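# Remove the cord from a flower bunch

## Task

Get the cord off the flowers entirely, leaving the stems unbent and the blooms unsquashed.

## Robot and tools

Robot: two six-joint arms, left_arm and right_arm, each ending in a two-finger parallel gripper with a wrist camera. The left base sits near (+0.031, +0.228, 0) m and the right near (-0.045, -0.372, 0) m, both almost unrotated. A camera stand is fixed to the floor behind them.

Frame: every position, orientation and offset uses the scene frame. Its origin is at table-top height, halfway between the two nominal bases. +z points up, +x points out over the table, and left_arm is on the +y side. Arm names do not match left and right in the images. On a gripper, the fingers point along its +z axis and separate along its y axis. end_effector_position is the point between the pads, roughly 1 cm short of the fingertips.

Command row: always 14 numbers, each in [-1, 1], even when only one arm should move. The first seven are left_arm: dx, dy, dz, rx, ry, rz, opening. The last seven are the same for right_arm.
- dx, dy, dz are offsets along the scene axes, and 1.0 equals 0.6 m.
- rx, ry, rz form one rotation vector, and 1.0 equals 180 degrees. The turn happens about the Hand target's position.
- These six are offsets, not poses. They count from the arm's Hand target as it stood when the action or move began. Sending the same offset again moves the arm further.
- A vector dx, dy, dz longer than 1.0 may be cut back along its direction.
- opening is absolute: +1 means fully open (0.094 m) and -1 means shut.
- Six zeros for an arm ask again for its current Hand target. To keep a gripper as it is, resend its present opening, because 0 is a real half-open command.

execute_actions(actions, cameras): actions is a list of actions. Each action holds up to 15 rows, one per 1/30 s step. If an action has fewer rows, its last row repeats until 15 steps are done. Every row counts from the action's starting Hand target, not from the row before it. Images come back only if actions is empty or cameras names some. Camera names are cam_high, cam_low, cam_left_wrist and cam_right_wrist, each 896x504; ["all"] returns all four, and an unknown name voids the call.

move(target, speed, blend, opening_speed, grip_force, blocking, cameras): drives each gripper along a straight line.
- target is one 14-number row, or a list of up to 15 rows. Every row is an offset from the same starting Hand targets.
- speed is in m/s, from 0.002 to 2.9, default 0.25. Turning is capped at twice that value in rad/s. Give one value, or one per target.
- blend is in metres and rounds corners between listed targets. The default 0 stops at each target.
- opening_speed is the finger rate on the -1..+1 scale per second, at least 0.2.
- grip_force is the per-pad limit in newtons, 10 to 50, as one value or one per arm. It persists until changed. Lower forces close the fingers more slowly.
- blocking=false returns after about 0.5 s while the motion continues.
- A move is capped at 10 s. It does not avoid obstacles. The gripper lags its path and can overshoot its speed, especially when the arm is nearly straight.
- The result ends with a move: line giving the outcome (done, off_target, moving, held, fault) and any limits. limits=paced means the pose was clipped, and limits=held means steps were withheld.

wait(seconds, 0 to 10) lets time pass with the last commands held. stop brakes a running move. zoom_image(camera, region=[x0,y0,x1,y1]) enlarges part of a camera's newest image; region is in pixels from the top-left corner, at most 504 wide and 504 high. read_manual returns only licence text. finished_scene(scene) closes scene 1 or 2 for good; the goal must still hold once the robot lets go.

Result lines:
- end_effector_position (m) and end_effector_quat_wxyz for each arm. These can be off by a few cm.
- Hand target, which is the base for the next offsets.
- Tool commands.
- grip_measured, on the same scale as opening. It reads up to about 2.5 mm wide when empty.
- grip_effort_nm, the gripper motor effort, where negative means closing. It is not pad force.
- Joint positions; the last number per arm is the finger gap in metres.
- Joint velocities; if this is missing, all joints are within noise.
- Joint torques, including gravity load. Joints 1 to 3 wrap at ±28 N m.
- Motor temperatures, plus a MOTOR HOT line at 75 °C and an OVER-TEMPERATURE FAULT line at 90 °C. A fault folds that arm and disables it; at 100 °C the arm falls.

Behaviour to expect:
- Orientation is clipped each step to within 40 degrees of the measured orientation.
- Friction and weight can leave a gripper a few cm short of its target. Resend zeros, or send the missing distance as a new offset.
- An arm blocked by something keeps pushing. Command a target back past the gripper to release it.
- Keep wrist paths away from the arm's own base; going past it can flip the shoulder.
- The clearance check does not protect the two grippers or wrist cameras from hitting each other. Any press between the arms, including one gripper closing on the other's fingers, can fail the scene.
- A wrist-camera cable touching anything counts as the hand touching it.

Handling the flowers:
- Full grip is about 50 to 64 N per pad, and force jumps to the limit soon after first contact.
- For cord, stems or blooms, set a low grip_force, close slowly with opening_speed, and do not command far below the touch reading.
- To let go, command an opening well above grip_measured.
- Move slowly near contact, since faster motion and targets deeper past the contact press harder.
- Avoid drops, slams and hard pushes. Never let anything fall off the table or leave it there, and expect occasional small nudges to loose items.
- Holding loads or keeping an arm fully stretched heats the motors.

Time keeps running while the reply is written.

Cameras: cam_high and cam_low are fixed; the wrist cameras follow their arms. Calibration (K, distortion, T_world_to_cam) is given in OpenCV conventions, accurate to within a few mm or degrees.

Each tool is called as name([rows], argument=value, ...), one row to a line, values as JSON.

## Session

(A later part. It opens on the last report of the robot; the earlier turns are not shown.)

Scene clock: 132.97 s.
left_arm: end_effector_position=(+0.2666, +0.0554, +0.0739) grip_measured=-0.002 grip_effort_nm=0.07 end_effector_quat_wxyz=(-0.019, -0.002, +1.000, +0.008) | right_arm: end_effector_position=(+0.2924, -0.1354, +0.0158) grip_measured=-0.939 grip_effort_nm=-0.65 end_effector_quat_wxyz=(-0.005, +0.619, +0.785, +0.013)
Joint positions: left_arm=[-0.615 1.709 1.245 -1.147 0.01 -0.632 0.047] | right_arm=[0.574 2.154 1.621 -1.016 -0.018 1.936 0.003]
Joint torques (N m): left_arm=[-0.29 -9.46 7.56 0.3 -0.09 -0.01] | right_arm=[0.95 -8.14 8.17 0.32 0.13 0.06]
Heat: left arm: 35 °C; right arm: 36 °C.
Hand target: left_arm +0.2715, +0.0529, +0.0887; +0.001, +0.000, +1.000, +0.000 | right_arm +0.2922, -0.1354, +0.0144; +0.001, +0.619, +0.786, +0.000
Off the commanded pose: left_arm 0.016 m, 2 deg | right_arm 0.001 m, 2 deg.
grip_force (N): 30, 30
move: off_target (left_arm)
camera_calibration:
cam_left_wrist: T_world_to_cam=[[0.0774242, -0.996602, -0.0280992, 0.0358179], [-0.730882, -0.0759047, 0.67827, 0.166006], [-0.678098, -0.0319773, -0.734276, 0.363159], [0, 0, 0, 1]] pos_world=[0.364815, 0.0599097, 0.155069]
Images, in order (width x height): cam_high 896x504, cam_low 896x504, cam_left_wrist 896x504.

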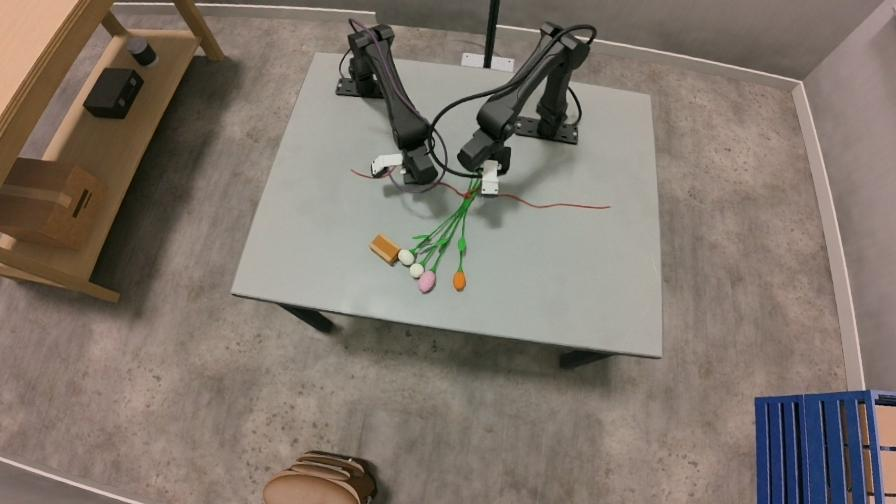

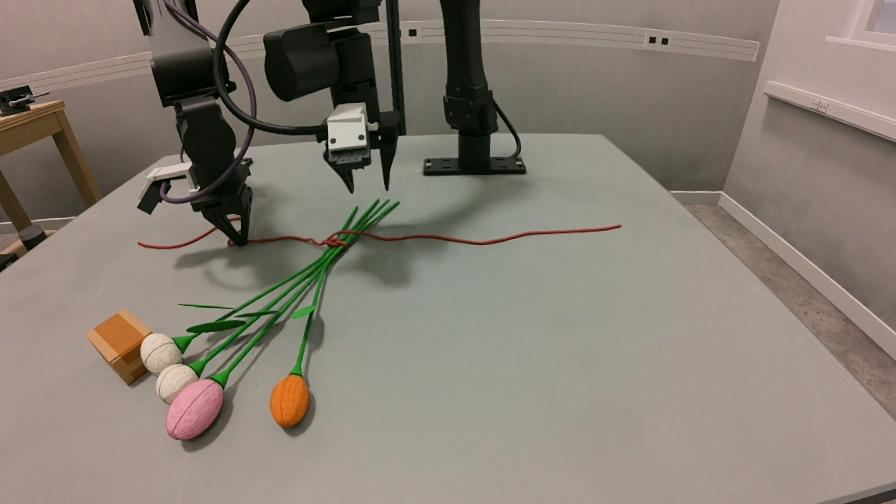

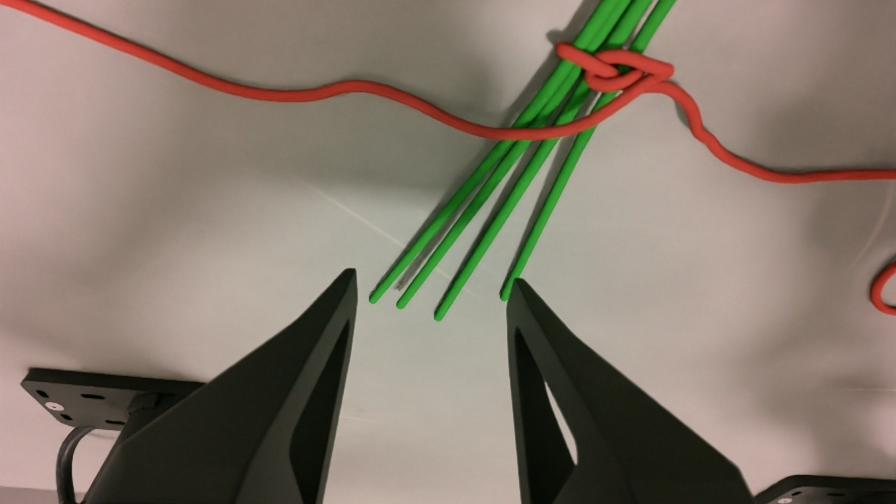

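move([
  [0.1225,-0.105,0.05,0,0,-0.111,0.0,0,0,0.0,0,0,0,-1],
], speed=0.15, cameras=["cam_left_wrist"])

Scene clock: 143.03 s.
left_arm: end_effector_position=(+0.3350, -0.0008, +0.1163) grip_measured=-0.002 grip_effort_nm=0.07 end_effector_quat_wxyz=(+0.017, +0.127, +0.992, -0.015) | right_arm: end_effector_position=(+0.2924, -0.1354, +0.0158) grip_measured=-0.939 grip_effort_nm=-0.65 end_effector_quat_wxyz=(-0.005, +0.619, +0.785, +0.013)
Joint positions: left_arm=[-0.629 1.949 1.72 -1.298 0.01 -0.388 0.047] | right_arm=[0.574 2.154 1.621 -1.016 -0.018 1.937 0.003]
Joint torques (N m): left_arm=[0.01 -9.42 5.41 0.55 0.02 -0.04] | right_arm=[0.92 -8.18 8.2 0.32 0.13 0.07]
Heat: left arm: 36 °C; right arm: 36 °C.
Hand target: left_arm +0.3333, +0.0005, +0.1159; +0.014, +0.126, +0.992, -0.014 (not the last commanded pose) | right_arm +0.2922, -0.1354, +0.0144; +0.001, +0.619, +0.786, +0.000
Off the commanded pose: left_arm 0.014 m, 6 deg | right_arm 0.001 m, 2 deg.
grip_force (N): 30, 30
move: held (left_arm; a check stopped the path); limits=held
pose unreachable (left arm): on one or more control steps of this call, first in action 0 (counted from 0), this arm could not follow its commanded pose, so it was not sent that pose on those steps. It may still have moved: this result reports where it is.
cause: moving toward the commanded pose would bring a part of the arm too close to another arm (this arm's gripper housing and the right arm's wrist (the part past joint 4), at the place that arm is still heading or pushing toward).
camera_calibration:
cam_left_wrist: T_world_to_cam=[[-0.179552, -0.983575, 0.0184806, 0.0563781], [-0.766424, 0.151639, 0.624179, 0.20129], [-0.616729, 0.0979087, -0.781062, 0.423938], [0, 0, 0, 1]] pos_world=[0.425851, -0.0165784, 0.204439]
Images, in order (width x height): cam_left_wrist 896x504.

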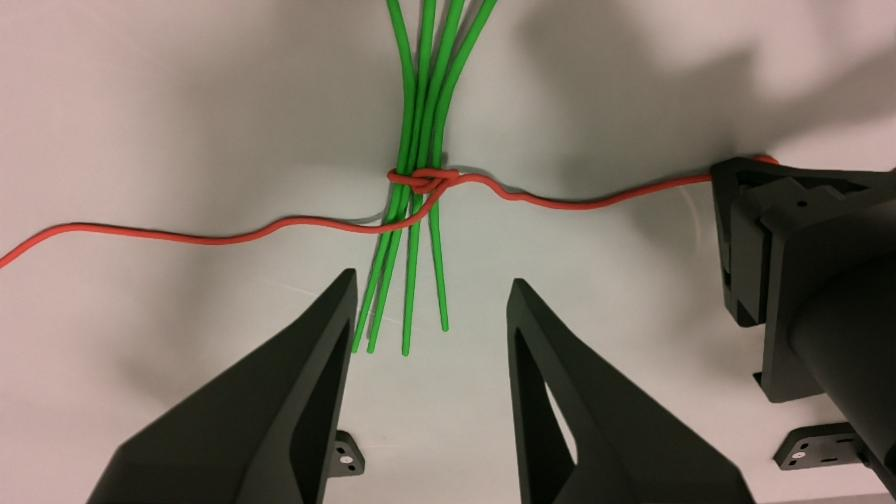

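move([
  [0,0,0,0,0,0,0.0,0,0,0,0,0,0,-0.6],
  [0,0,0,0,0,0,0.0,0,0,0.12,0,0,0,-0.6],
  [0,0,0,0,0,0,0.0,0.0,-0.1,0.12,0,0,0,-0.6],
], speed=0.15, cameras=["cam_right_wrist","cam_low"])

Scene clock: 151.70 s.
left_arm: end_effector_position=(+0.3350, -0.0008, +0.1163) grip_measured=-0.002 grip_effort_nm=0.07 end_effector_quat_wxyz=(+0.017, +0.127, +0.992, -0.015) | right_arm: end_effector_position=(+0.2890, -0.1957, +0.0740) grip_measured=-0.601 grip_effort_nm=0.09 end_effector_quat_wxyz=(-0.015, +0.621, +0.783, -0.018)
Joint positions: left_arm=[-0.629 1.949 1.72 -1.298 0.01 -0.388 0.047] | right_arm=[0.45 2.038 1.678 -1.256 -0.013 1.818 0.019]
Joint torques (N m): left_arm=[-0.02 -9.37 5.38 0.53 0.04 -0.02] | right_arm=[0.46 -12.14 5.33 0.6 0.1 -0.02]
Heat: left arm: 36 °C; right arm: 36 °C.
Hand target: left_arm +0.3333, +0.0005, +0.1159; +0.014, +0.126, +0.992, -0.014 | right_arm +0.2922, -0.1954, +0.0865; +0.001, +0.619, +0.786, +0.001
Off the commanded pose: left_arm 0.002 m, 0 deg | right_arm 0.013 m, 3 deg.
grip_force (N): 30, 30
move: off_target (right_arm)
camera_calibration:
cam_right_wrist: T_world_to_cam=[[-0.935538, -0.351929, 0.030247, 0.191083], [-0.249809, 0.719741, 0.647741, 0.183042], [-0.249729, 0.59843, -0.76126, 0.37597], [0, 0, 0, 1]] pos_world=[0.318381, -0.289487, 0.161867]
Images, in order (width x height): cam_low 896x504, cam_right_wrist 896x504.

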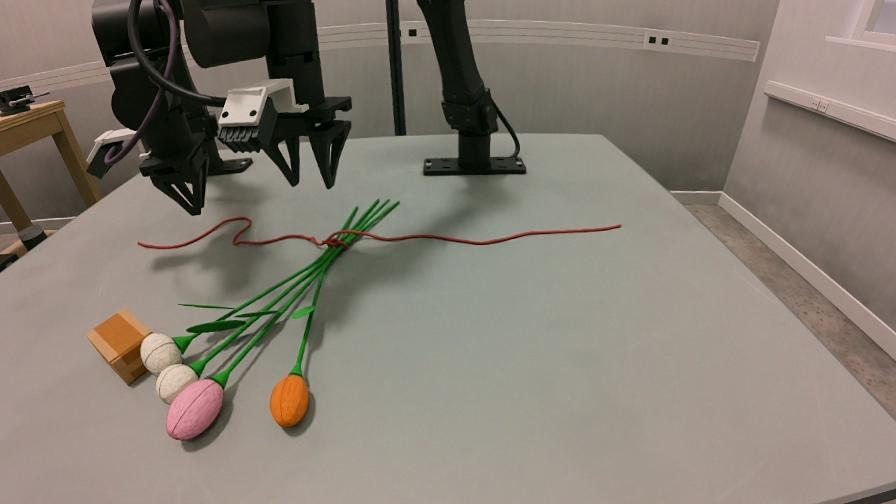

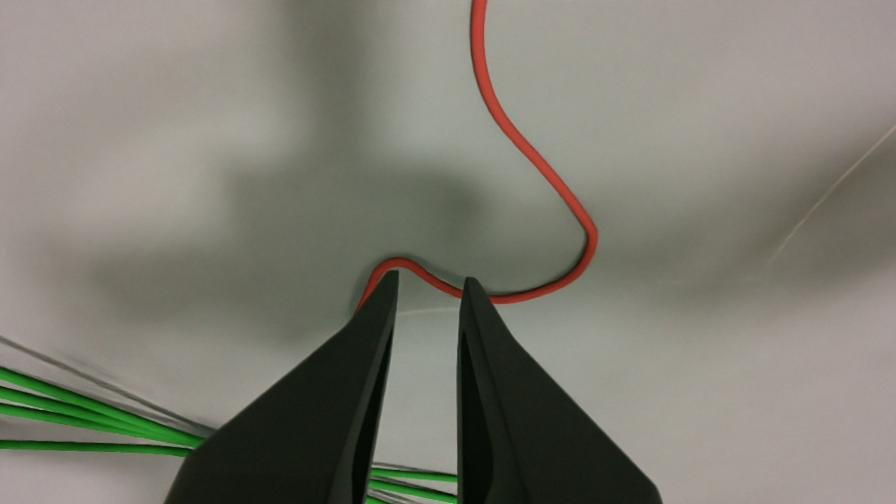

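move([
  [0.0,0,0,0,0,0,0.0,-0.006,-0.092,-0.14,0,0,0,-0.6],
  [0.0245,0,0,0,0,0,0.0,-0.006,-0.092,-0.14,0,0,0,-1],
  [0.0245,0,-0.18,0,0,0,0.0,-0.006,-0.092,-0.14,0,0,0,-1],
], speed=0.12, cameras=["all"])

Scene clock: 160.70 s.
left_arm: end_effector_position=(+0.3485, -0.0011, +0.0196) grip_measured=-0.002 grip_effort_nm=0.07 end_effector_quat_wxyz=(+0.021, +0.124, +0.992, -0.018) | right_arm: end_effector_position=(+0.2871, -0.2391, +0.0138) grip_measured=-0.942 grip_effort_nm=-0.65 end_effector_quat_wxyz=(-0.013, +0.615, +0.789, +0.013)
Joint positions: left_arm=[-0.608 2.044 1.465 -0.938 0.011 -0.373 0.047] | right_arm=[0.333 1.973 1.337 -0.927 -0.036 1.684 0.003]
Joint torques (N m): left_arm=[0.29 -7.92 4.67 0.76 0.05 0.08] | right_arm=[-1.1 -7.16 3.18 0.97 0.29 -0.03]
Motor temperatures (°C): left_arm=[27 37 35 28 27 27 26] | right_arm=[26 37 29 27 27 24 25]
Heat: left arm: 37 °C; right arm: 37 °C.
Hand target: left_arm +0.3480, +0.0005, +0.0079; +0.014, +0.126, +0.992, -0.014 | right_arm +0.2885, -0.2505, +0.0024; +0.001, +0.619, +0.786, +0.001
Off the commanded pose: left_arm 0.012 m, 1 deg | right_arm 0.016 m, 2 deg.
grip_force (N): 30, 30
move: off_target (left_arm, right_arm); target 2's new opening was sent with right_arm's hand 0.017 m and 3 deg from that target
camera_calibration:
cam_left_wrist: T_world_to_cam=[[-0.17409, -0.984466, 0.0228126, 0.0583335], [-0.772638, 0.15092, 0.616646, 0.274336], [-0.61051, 0.0897259, -0.78691, 0.354707], [0, 0, 0, 1]] pos_world=[0.43867, -0.015802, 0.108624]
cam_right_wrist: T_world_to_cam=[[-0.929638, -0.367675, -0.0242563, 0.17112], [-0.288396, 0.685055, 0.668975, 0.255218], [-0.229348, 0.6289, -0.742889, 0.356894], [0, 0, 0, 1]] pos_world=[0.314537, -0.336373, 0.098549]

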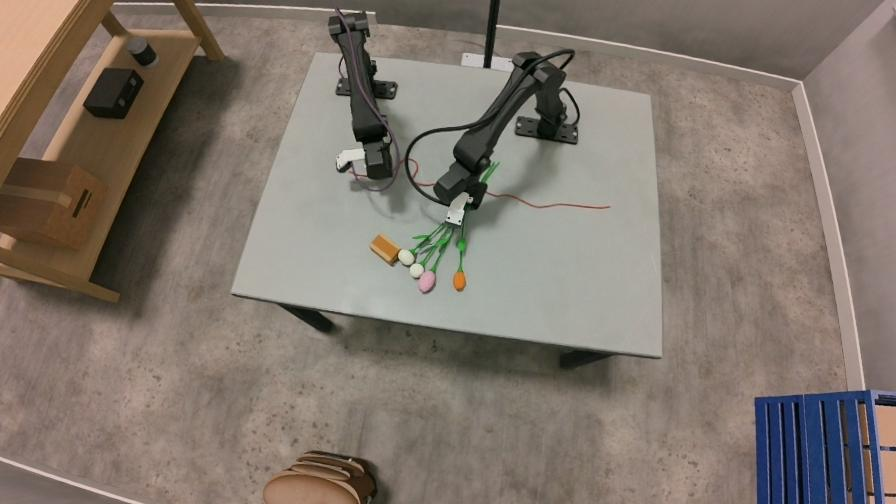

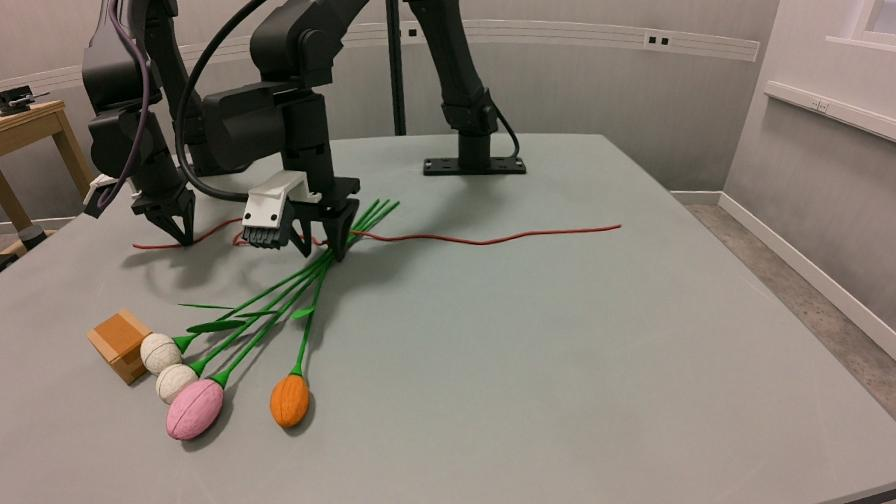

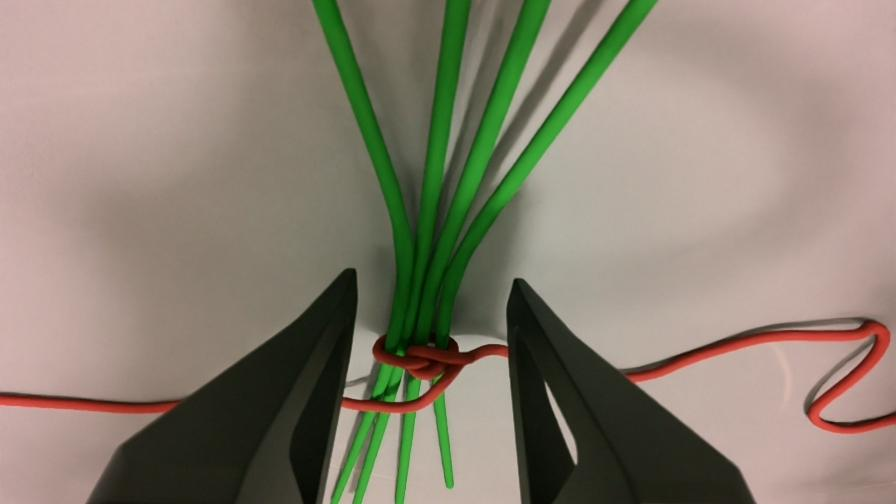

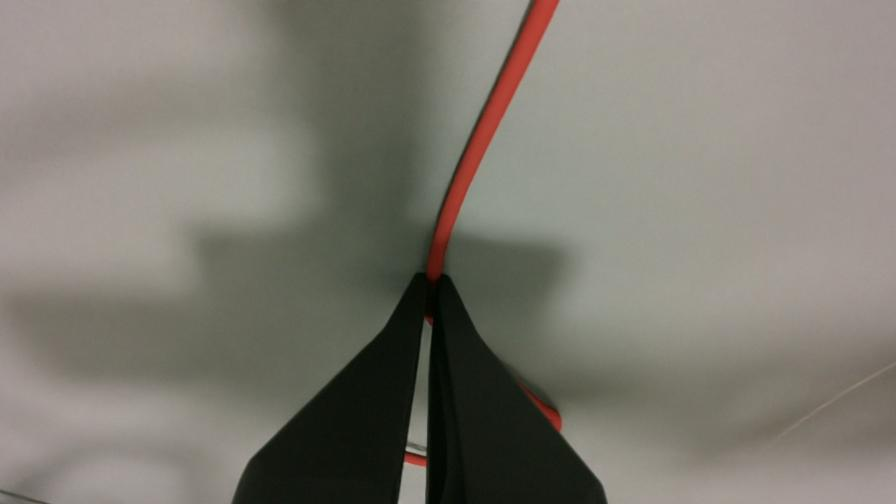

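move([
  [0,0,-0.012,0,0,0,0.0,0,0,0.01,0,0,0,-1],
  [0,0,-0.012,0,0,0,-0.8,0,0,0.01,0,0,0,-1],
], speed=0.05, grip_force=[14,30], opening_speed=0.25, cameras=["cam_left_wrist"])

Scene clock: 169.40 s.
left_arm: end_effector_position=(+0.3511, -0.0030, +0.0173) grip_measured=-0.798 grip_effort_nm=-0.14 end_effector_quat_wxyz=(+0.029, +0.125, +0.991, -0.022) | right_arm: end_effector_position=(+0.2871, -0.2391, +0.0138) grip_measured=-0.942 grip_effort_nm=-0.65 end_effector_quat_wxyz=(-0.013, +0.615, +0.789, +0.013)
Joint positions: left_arm=[-0.608 2.044 1.454 -0.91 0.011 -0.371 0.01] | right_arm=[0.333 1.973 1.337 -0.927 -0.036 1.684 0.003]
Joint torques (N m): left_arm=[0.34 -7.39 4.38 0.77 0.03 0.01] | right_arm=[-1.06 -7.82 4.26 0.74 0.3 -0.02]
Heat: left arm: 36 °C; right arm: 36 °C.
Hand target: left_arm +0.3480, +0.0005, +0.0008; +0.014, +0.126, +0.992, -0.014 | right_arm +0.2885, -0.2505, +0.0084; +0.001, +0.619, +0.786, +0.001
Off the commanded pose: left_arm 0.017 m, 2 deg | right_arm 0.013 m, 2 deg.
grip_force (N): 14, 30
move: off_target (left_arm, right_arm); target 2's new opening was sent with left_arm's hand 0.017 m and 2 deg from that target
camera_calibration:
cam_left_wrist: T_world_to_cam=[[-0.176309, -0.983879, 0.0299452, 0.0576235], [-0.780749, 0.158305, 0.604459, 0.281267], [-0.599455, 0.0831917, -0.796073, 0.350896], [0, 0, 0, 1]] pos_world=[0.440105, -0.0170232, 0.107599]
Images, in order (width x height): cam_left_wrist 896x504.

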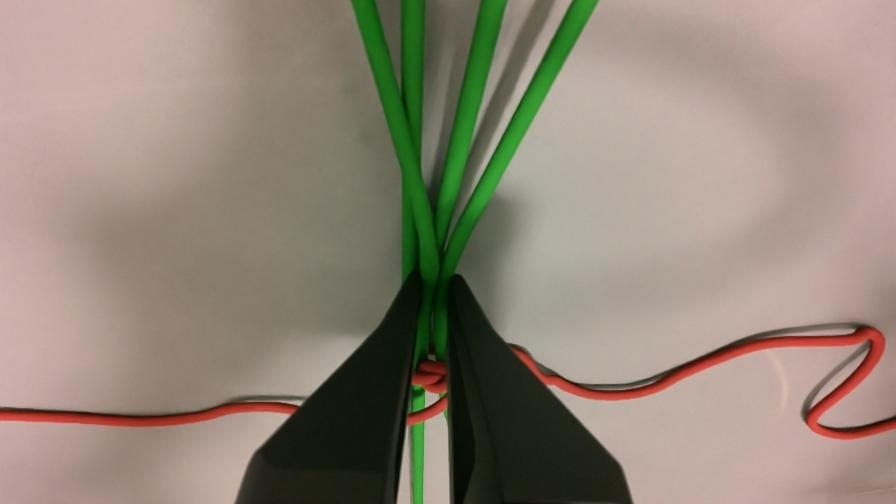

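move([
  [0,0,0,0,0,0,-0.8,0,-0.2,0.005,0,0,0,-1],
], speed=0.06, cameras=["cam_left_wrist","cam_low"])

Scene clock: 173.73 s.
left_arm: end_effector_position=(+0.3511, -0.0030, +0.0173) grip_measured=-0.798 grip_effort_nm=-0.14 end_effector_quat_wxyz=(+0.029, +0.125, +0.991, -0.022) | right_arm: end_effector_position=(+0.2926, -0.3602, +0.0140) grip_measured=-0.942 grip_effort_nm=-0.65 end_effector_quat_wxyz=(-0.011, +0.617, +0.787, +0.016)
Joint positions: left_arm=[-0.608 2.044 1.454 -0.91 0.011 -0.371 0.01] | right_arm=[-0.016 1.907 1.245 -0.905 -0.04 1.34 0.003]
Joint torques (N m): left_arm=[0.4 -7.41 4.3 0.78 0.03 0.05] | right_arm=[-0.8 -8.23 3.69 0.7 0.32 -0.05]
Heat: left arm: 36 °C; right arm: 36 °C.
Hand target: left_arm +0.3480, +0.0005, +0.0008; +0.014, +0.126, +0.992, -0.014 | right_arm +0.2885, -0.3706, +0.0114; +0.001, +0.619, +0.786, +0.001
Off the commanded pose: left_arm 0.017 m, 2 deg | right_arm 0.011 m, 2 deg.
grip_force (N): 14, 30
move: off_target (left_arm, right_arm)
camera_calibration:
cam_left_wrist: T_world_to_cam=[[-0.176309, -0.983879, 0.0299452, 0.0576235], [-0.780749, 0.158305, 0.604459, 0.281267], [-0.599455, 0.0831917, -0.796073, 0.350896], [0, 0, 0, 1]] pos_world=[0.440105, -0.0170232, 0.107599]
Images, in order (width x height): cam_low 896x504, cam_left_wrist 896x504.

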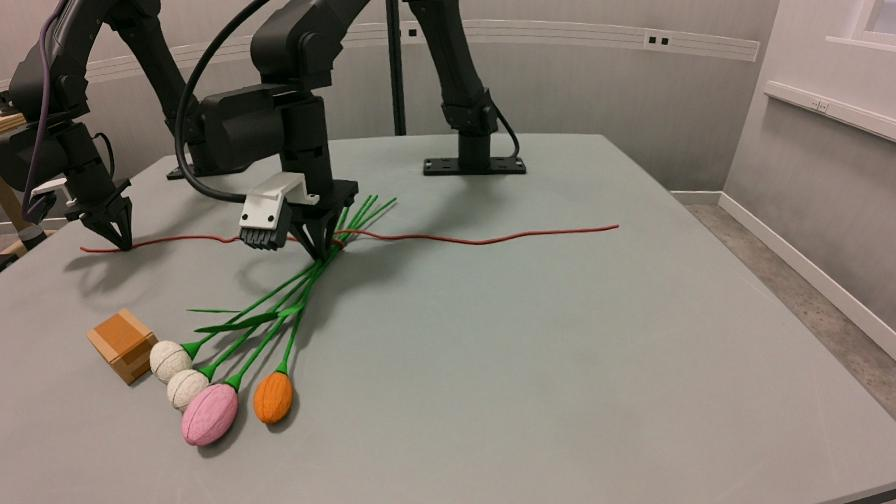

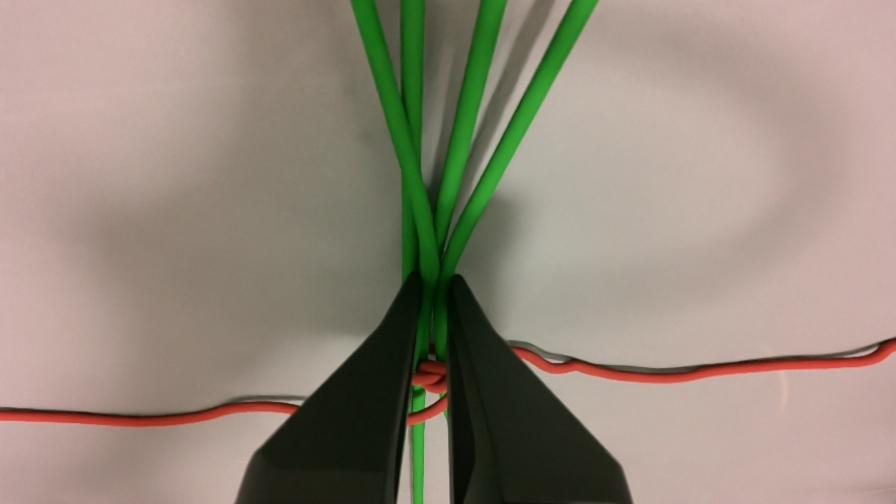

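move([
  [0,0,0,0,0,0,-0.8,0,-0.09,0.005,0,0,0,-1],
], speed=0.06, cameras=["cam_left_wrist","cam_low","cam_high"])

Scene clock: 177.90 s.
left_arm: end_effector_position=(+0.3523, -0.0081, +0.0177) grip_measured=-0.798 grip_effort_nm=-0.10 end_effector_quat_wxyz=(+0.031, +0.126, +0.991, -0.034) | right_arm: end_effector_position=(+0.2910, -0.4082, +0.0142) grip_measured=-0.942 grip_effort_nm=-0.65 end_effector_quat_wxyz=(-0.014, +0.614, +0.789, +0.027)
Joint positions: left_arm=[-0.608 2.044 1.454 -0.894 0.03 -0.371 0.009] | right_arm=[-0.169 1.907 1.245 -0.905 -0.06 1.181 0.003]
Joint torques (N m): left_arm=[0.31 -7.38 4.51 0.66 -0.14 0.01] | right_arm=[-1.48 -7.53 5.85 0.5 0.49 -0.05]
Heat: left arm: 35 °C; right arm: 36 °C.
Hand target: left_arm +0.3480, +0.0005, +0.0008; +0.014, +0.126, +0.992, -0.014 | right_arm +0.2885, -0.4246, +0.0144; +0.001, +0.619, +0.786, +0.000
Off the commanded pose: left_arm 0.019 m, 3 deg | right_arm 0.017 m, 3 deg.
grip_force (N): 14, 30
move: off_target (left_arm, right_arm)
camera_calibration:
cam_left_wrist: T_world_to_cam=[[-0.177836, -0.982589, 0.0537953, 0.0529745], [-0.781468, 0.174237, 0.599124, 0.283197], [-0.598066, 0.0645067, -0.798847, 0.351767], [0, 0, 0, 1]] pos_world=[0.44111, -0.0199825, 0.108488]
Images, in order (width x height): cam_high 896x504, cam_low 896x504, cam_left_wrist 896x504.

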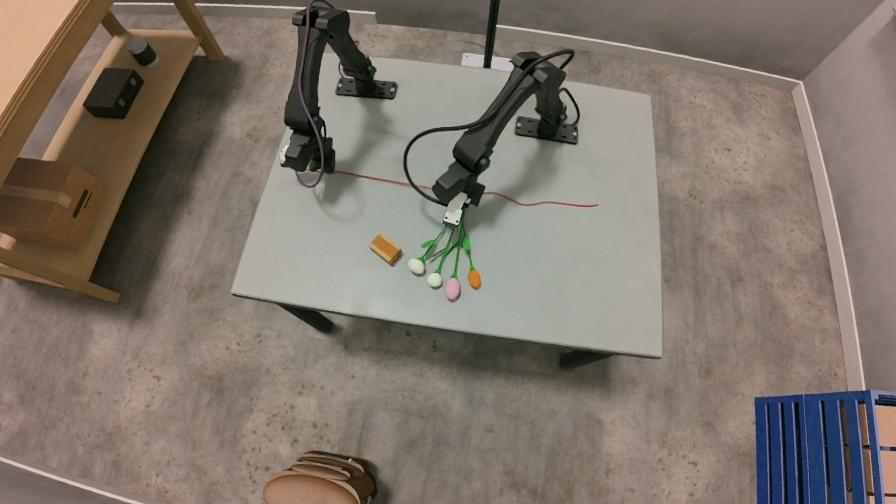

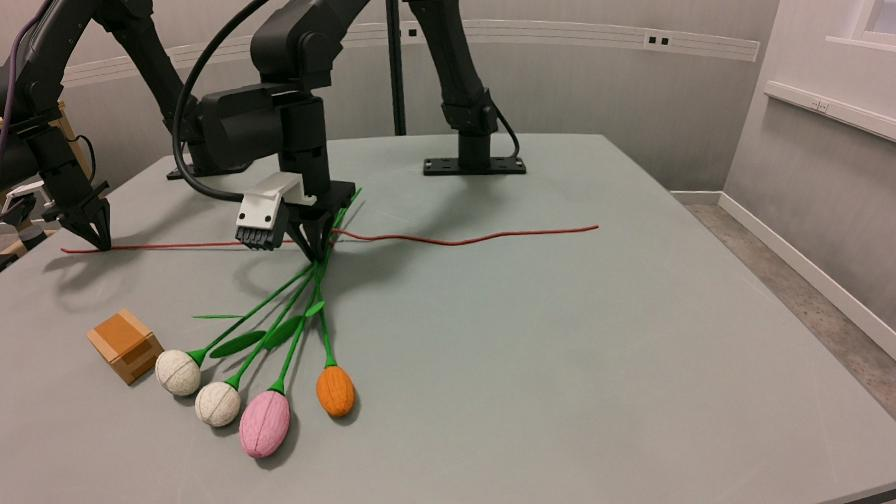

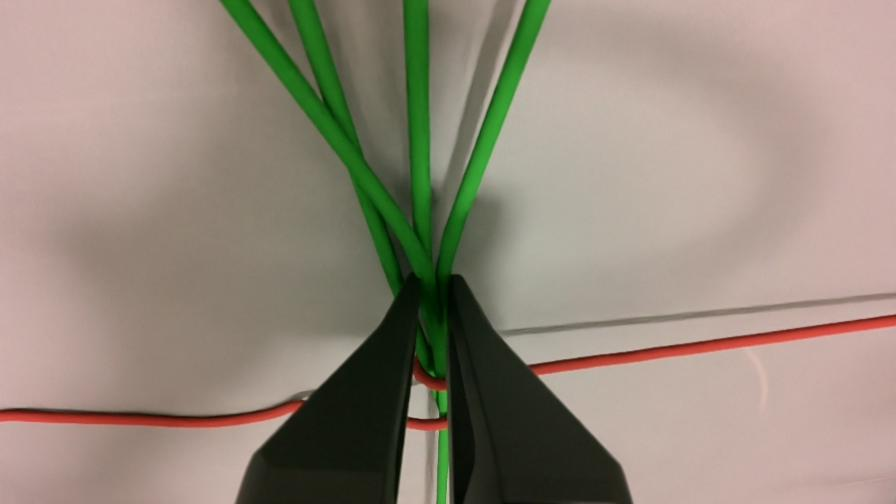

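move([
  [0,0,0,0,0,0,-0.8,0,0.02,0,0,0,0,0],
  [0,0,0,0,0,0,-0.8,0.02,0.12,0.1,0,0,0,0],
  [0,0,0,0,0,0,-0.8,0.04,0.41,0.1,0,0,0,0],
], speed=0.18, cameras=["cam_right_wrist"])

Scene clock: 184.83 s.
left_arm: end_effector_position=(+0.3530, -0.0072, +0.0176) grip_measured=-0.798 grip_effort_nm=-0.10 end_effector_quat_wxyz=(+0.032, +0.125, +0.991, -0.031) | right_arm: end_effector_position=(+0.3091, -0.1756, +0.0715) grip_measured=-0.001 grip_effort_nm=0.09 end_effector_quat_wxyz=(-0.005, +0.614, +0.789, +0.007)
Joint positions: left_arm=[-0.608 2.044 1.454 -0.894 0.024 -0.371 0.009] | right_arm=[0.471 2.094 1.753 -1.221 -0.014 1.82 0.047]
Joint torques (N m): left_arm=[0.4 -7.25 4.44 0.67 -0.09 0.02] | right_arm=[-0.24 -8.42 8.83 0.28 0.1 0.08]
Heat: left arm: 35 °C; right arm: 36 °C.
Hand target: left_arm +0.3481, +0.0005, +0.0008; +0.014, +0.126, +0.992, -0.014 | right_arm +0.3125, -0.1786, +0.0745; +0.001, +0.619, +0.786, +0.000
Off the commanded pose: left_arm 0.019 m, 3 deg | right_arm 0.005 m, 1 deg.
grip_force (N): 14, 30
move: off_target (left_arm)
camera_calibration:
cam_right_wrist: T_world_to_cam=[[-0.928933, -0.369487, -0.0237147, 0.215756], [-0.294094, 0.697444, 0.653514, 0.184393], [-0.224925, 0.614045, -0.756543, 0.361865], [0, 0, 0, 1]] pos_world=[0.336044, -0.271086, 0.15838]
Images, in order (width x height): cam_right_wrist 896x504.

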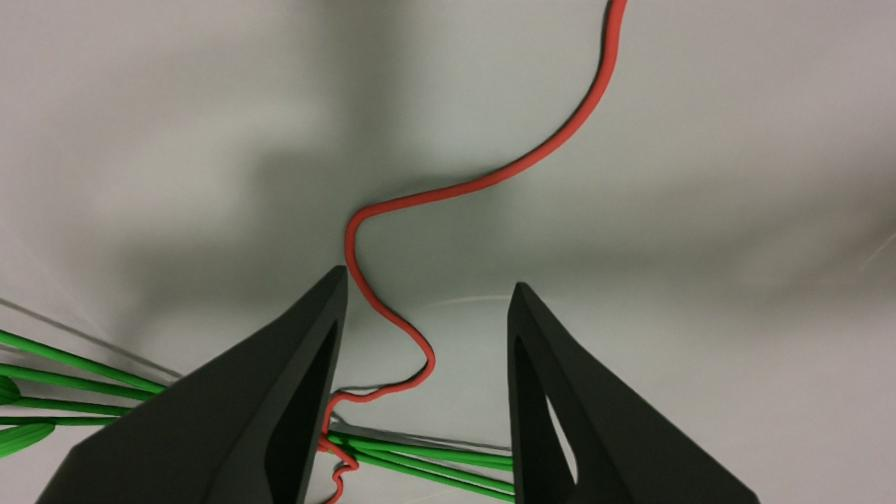

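move([
  [0,0,0,0,0,0,-0.8,0.021,0.055,-0.06,0,0,0,0],
  [0,0,0,0,0,0,-0.8,0.021,0.055,-0.122,0,0,0,0],
  [0,0,0,0,0,0,-0.8,0.021,0.055,-0.122,0,0,0,-1],
], speed=0.1, cameras=["cam_right_wrist"])

Scene clock: 192.87 s.
left_arm: end_effector_position=(+0.3542, -0.0046, +0.0159) grip_measured=-0.798 grip_effort_nm=-0.10 end_effector_quat_wxyz=(+0.033, +0.124, +0.991, -0.026) | right_arm: end_effector_position=(+0.3282, -0.1436, +0.0159) grip_measured=-0.938 grip_effort_nm=-0.59 end_effector_quat_wxyz=(+0.001, +0.617, +0.786, +0.014)
Joint positions: left_arm=[-0.606 2.048 1.454 -0.894 0.014 -0.371 0.009] | right_arm=[0.516 2.248 1.776 -1.071 -0.009 1.875 0.003]
Joint torques (N m): left_arm=[-0.06 -7.62 4.46 0.64 -0.01 0.07] | right_arm=[0.49 -8.5 4.7 0.8 0.06 0.06]
Heat: left arm: 35 °C; right arm: 36 °C.
Hand target: left_arm +0.3480, +0.0005, +0.0008; +0.014, +0.126, +0.992, -0.014 | right_arm +0.3252, -0.1456, +0.0012; +0.001, +0.619, +0.786, +0.001
Off the commanded pose: left_arm 0.017 m, 3 deg | right_arm 0.015 m, 2 deg.
grip_force (N): 14, 30
move: off_target (left_arm, right_arm); target 3's new opening was sent with right_arm's hand 0.015 m and 1 deg from that target
camera_calibration:
cam_right_wrist: T_world_to_cam=[[-0.931599, -0.361108, -0.0415321, 0.246382], [-0.299245, 0.697061, 0.651582, 0.205834], [-0.206341, 0.619441, -0.757441, 0.29909], [0, 0, 0, 1]] pos_world=[0.352838, -0.239777, 0.102658]
Images, in order (width x height): cam_right_wrist 896x504.

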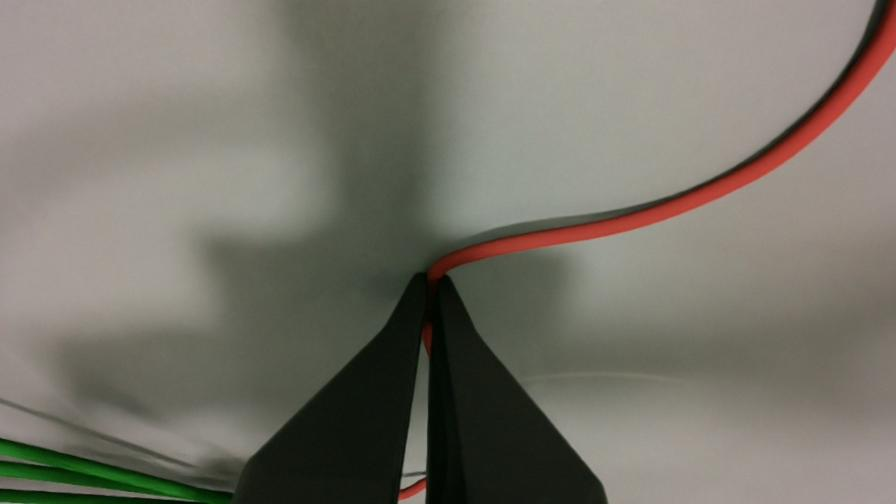

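Got it. Pull to y≈-0.41.

move([
  [0,0,0,0,0,0,-0.8,-0.05,-0.2,0.02,0,0,0,-1],
  [0,0,0,0,0,0,-0.8,-0.05,-0.465,0.022,0,0,0,-1],
], speed=0.07, blend=0.02, cameras=["cam_left_wrist","cam_low","cam_high"])

Scene clock: 199.40 s.
left_arm: end_effector_position=(+0.3573, -0.0238, +0.0177) grip_measured=-0.798 grip_effort_nm=-0.10 end_effector_quat_wxyz=(+0.045, +0.127, +0.989, -0.060) | right_arm: end_effector_position=(+0.3002, -0.3980, +0.0146) grip_measured=-0.941 grip_effort_nm=-0.65 end_effector_quat_wxyz=(-0.026, +0.612, +0.789, +0.047)
Joint positions: left_arm=[-0.618 2.048 1.454 -0.839 0.062 -0.381 0.009] | right_arm=[-0.161 1.936 1.283 -0.916 -0.107 1.185 0.003]
Joint torques (N m): left_arm=[1.28 -7.82 4.78 0.17 -0.45 0.13] | right_arm=[-2.02 -8.32 5.41 0.5 0.88 -0.05]
Heat: left arm: 35 °C; right arm: 36 °C.
Hand target: left_arm +0.3481, +0.0005, +0.0008; +0.014, +0.126, +0.992, -0.014 | right_arm +0.2952, -0.4247, +0.0145; +0.001, +0.619, +0.786, +0.001
Off the commanded pose: left_arm 0.031 m, 6 deg | right_arm 0.027 m, 6 deg.
grip_force (N): 14, 30
move: off_target (left_arm, right_arm)
camera_calibration:
cam_left_wrist: T_world_to_cam=[[-0.183492, -0.977398, 0.104993, 0.0395954], [-0.793231, 0.210303, 0.571452, 0.295271], [-0.580616, 0.0215729, -0.813892, 0.348736], [0, 0, 0, 1]] pos_world=[0.443965, -0.0309191, 0.110943]
Images, in order (width x height): cam_high 896x504, cam_low 896x504, cam_left_wrist 896x504.

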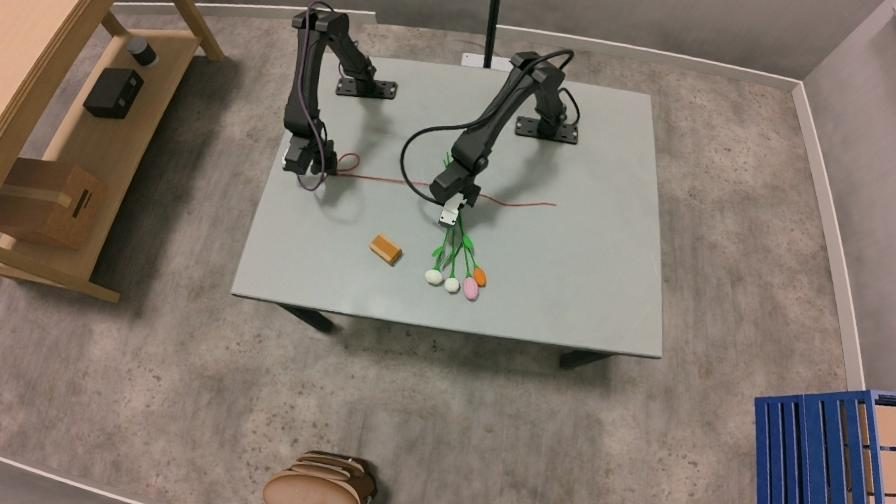

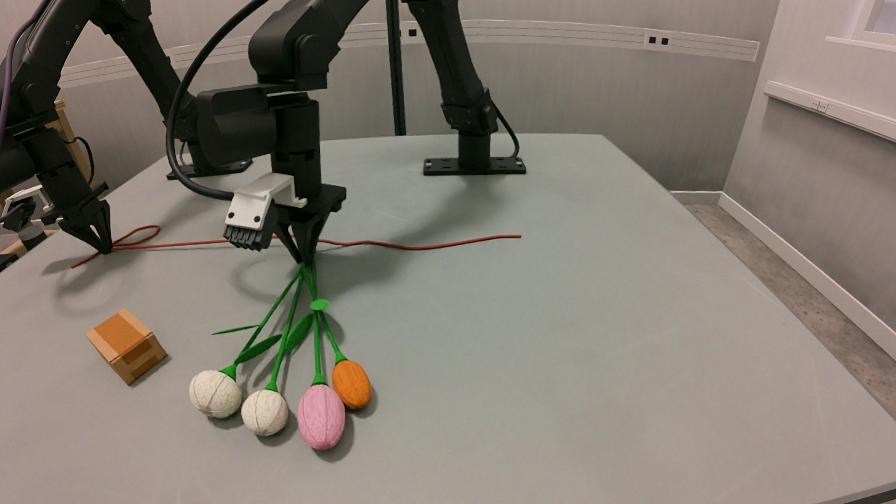

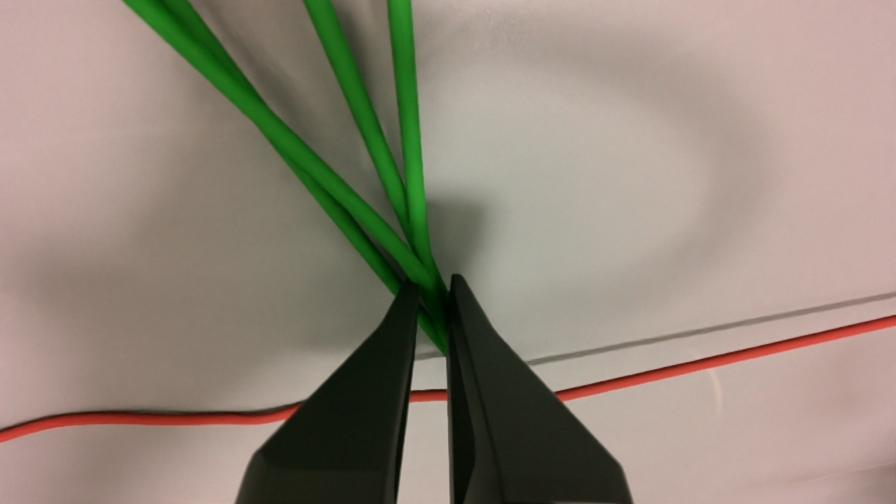

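move([
  [0,0,0,0,0,0,-0.8,0,0.05,0,0,0,0,-1],
  [0,0,0,0,0,0,-0.8,0,0.05,0,0,0,0,0],
  [0,0,0,0,0,0,-0.8,0.02,0.12,0.1,0,0,0,0],
  [0,0,0,0,0,0,-0.8,0.045,0.41,0.1,0,0,0,0],
], speed=0.18, cameras=["cam_right_wrist","cam_low"])

Scene clock: 206.40 s.
left_arm: end_effector_position=(+0.3544, -0.0081, +0.0161) grip_measured=-0.798 grip_effort_nm=-0.10 end_effector_quat_wxyz=(+0.034, +0.124, +0.991, -0.032) | right_arm: end_effector_position=(+0.3183, -0.1760, +0.0713) grip_measured=-0.001 grip_effort_nm=0.09 end_effector_quat_wxyz=(-0.007, +0.615, +0.789, +0.007)
Joint positions: left_arm=[-0.608 2.048 1.454 -0.886 0.023 -0.375 0.009] | right_arm=[0.458 2.13 1.808 -1.243 -0.018 1.809 0.047]
Joint torques (N m): left_arm=[0.39 -7.71 4.29 0.56 -0.08 0.08] | right_arm=[-0.08 -8.79 8.9 0.32 0.13 0.07]
Heat: left arm: 35 °C; right arm: 36 °C.
Hand target: left_arm +0.3480, +0.0005, +0.0008; +0.014, +0.126, +0.992, -0.014 | right_arm +0.3222, -0.1787, +0.0744; +0.001, +0.619, +0.786, +0.000
Off the commanded pose: left_arm 0.019 m, 3 deg | right_arm 0.006 m, 1 deg.
grip_force (N): 14, 30
move: off_target (left_arm)
camera_calibration:
cam_right_wrist: T_world_to_cam=[[-0.929717, -0.367701, -0.0205357, 0.224596], [-0.290191, 0.697121, 0.655599, 0.186162], [-0.226749, 0.615481, -0.75483, 0.36474], [0, 0, 0, 1]] pos_world=[0.345538, -0.271684, 0.15788]
Images, in order (width x height): cam_low 896x504, cam_right_wrist 896x504.

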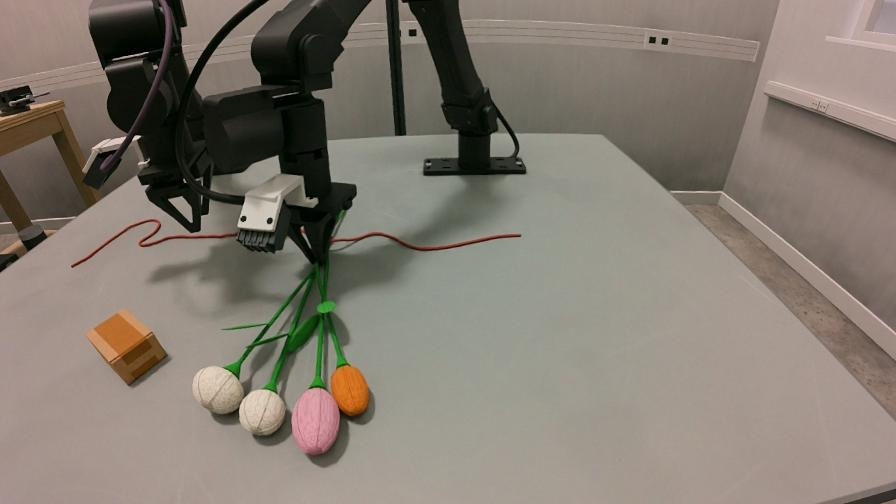

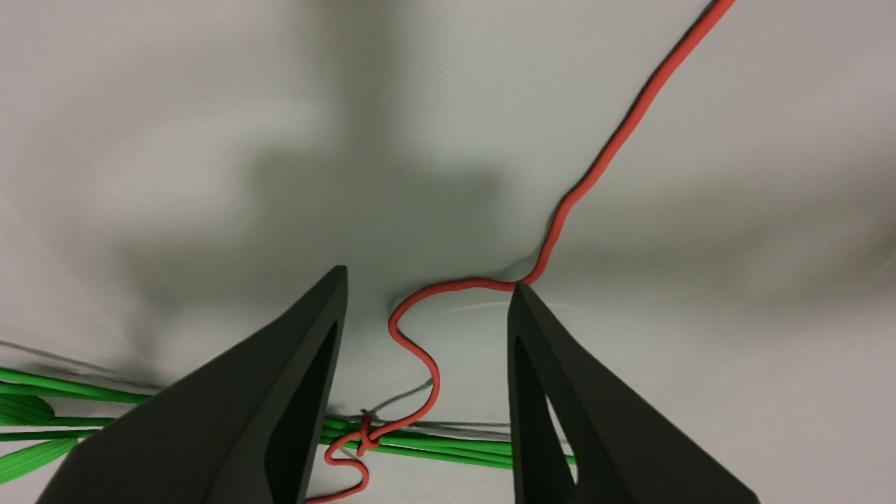

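move([
  [0,0,0,0,0,0,-0.8,-0.108,-0.013,0,0,0,0,0],
  [0,0,0,0,0,0,-0.8,-0.108,-0.013,-0.122,0,0,0,0],
  [0,0,0,0,0,0,-0.8,-0.108,-0.013,-0.122,0,0,0,-1],
  [0,0,0,0,0,0,-0.8,-0.03,-0.41,-0.1,0,0,0,-1],
], speed=0.1, cameras=["cam_left_wrist","cam_low","cam_right_wrist"])

Scene clock: 218.17 s.
left_arm: end_effector_position=(+0.3544, -0.0132, +0.0165) grip_measured=-0.798 grip_effort_nm=-0.10 end_effector_quat_wxyz=(+0.036, +0.126, +0.991, -0.042) | right_arm: end_effector_position=(+0.3022, -0.4112, +0.0149) grip_measured=-0.940 grip_effort_nm=-0.65 end_effector_quat_wxyz=(-0.011, +0.617, +0.786, +0.026)
Joint positions: left_arm=[-0.611 2.048 1.454 -0.874 0.04 -0.374 0.009] | right_arm=[-0.171 1.943 1.297 -0.918 -0.057 1.187 0.003]
Joint torques (N m): left_arm=[0.54 -7.8 4.48 0.49 -0.25 0.07] | right_arm=[-0.69 -6.57 7.8 0.43 0.46 -0.03]
Heat: left arm: 35 °C; right arm: 35 °C.
Hand target: left_arm +0.3481, +0.0005, +0.0008; +0.014, +0.126, +0.992, -0.014 | right_arm +0.3043, -0.4246, +0.0145; +0.001, +0.619, +0.786, +0.001
Off the commanded pose: left_arm 0.022 m, 4 deg | right_arm 0.014 m, 3 deg.
grip_force (N): 14, 30
move: off_target (left_arm, right_arm); target 3's new opening was sent with right_arm's hand 0.014 m and 1 deg from that target
camera_calibration:
cam_left_wrist: T_world_to_cam=[[-0.179322, -0.981289, 0.0701119, 0.0486919], [-0.785327, 0.185707, 0.590571, 0.288073], [-0.592541, 0.0508416, -0.803934, 0.350295], [0, 0, 0, 1]] pos_world=[0.442527, -0.0235259, 0.108073]
cam_right_wrist: T_world_to_cam=[[-0.931637, -0.359902, -0.0502342, 0.126167], [-0.297092, 0.674747, 0.675613, 0.375033], [-0.209259, 0.64435, -0.735543, 0.469636], [0, 0, 0, 1]] pos_world=[0.327237, -0.510254, 0.0983985]
Images, in order (width x height): cam_low 896x504, cam_left_wrist 896x504, cam_right_wrist 896x504.

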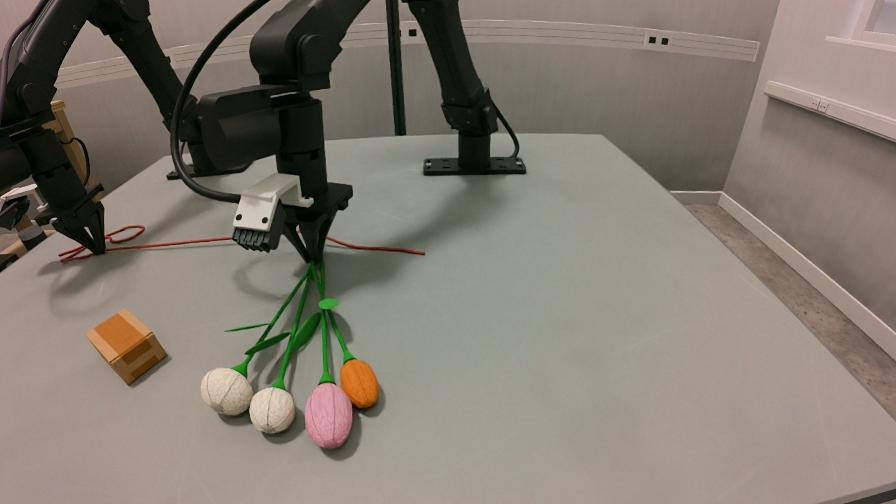

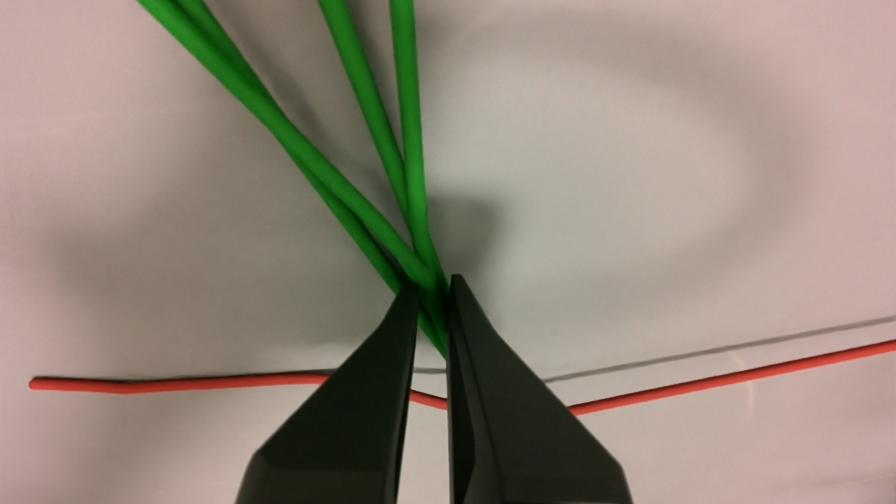

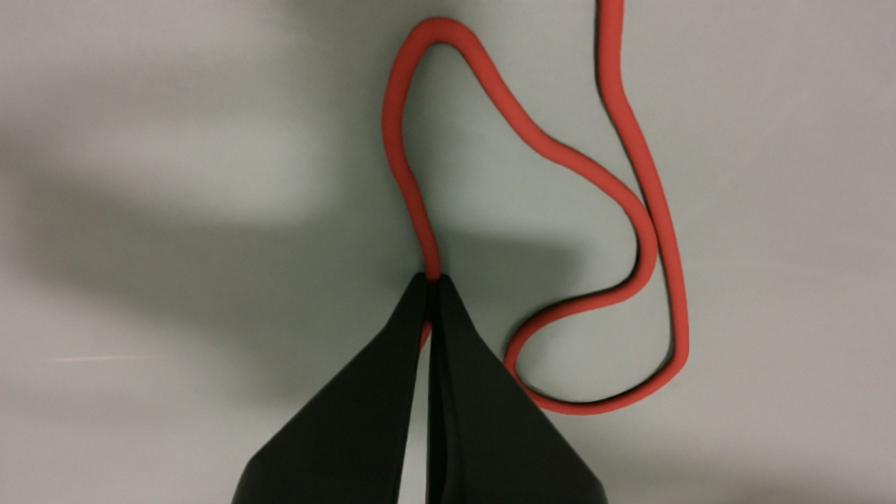

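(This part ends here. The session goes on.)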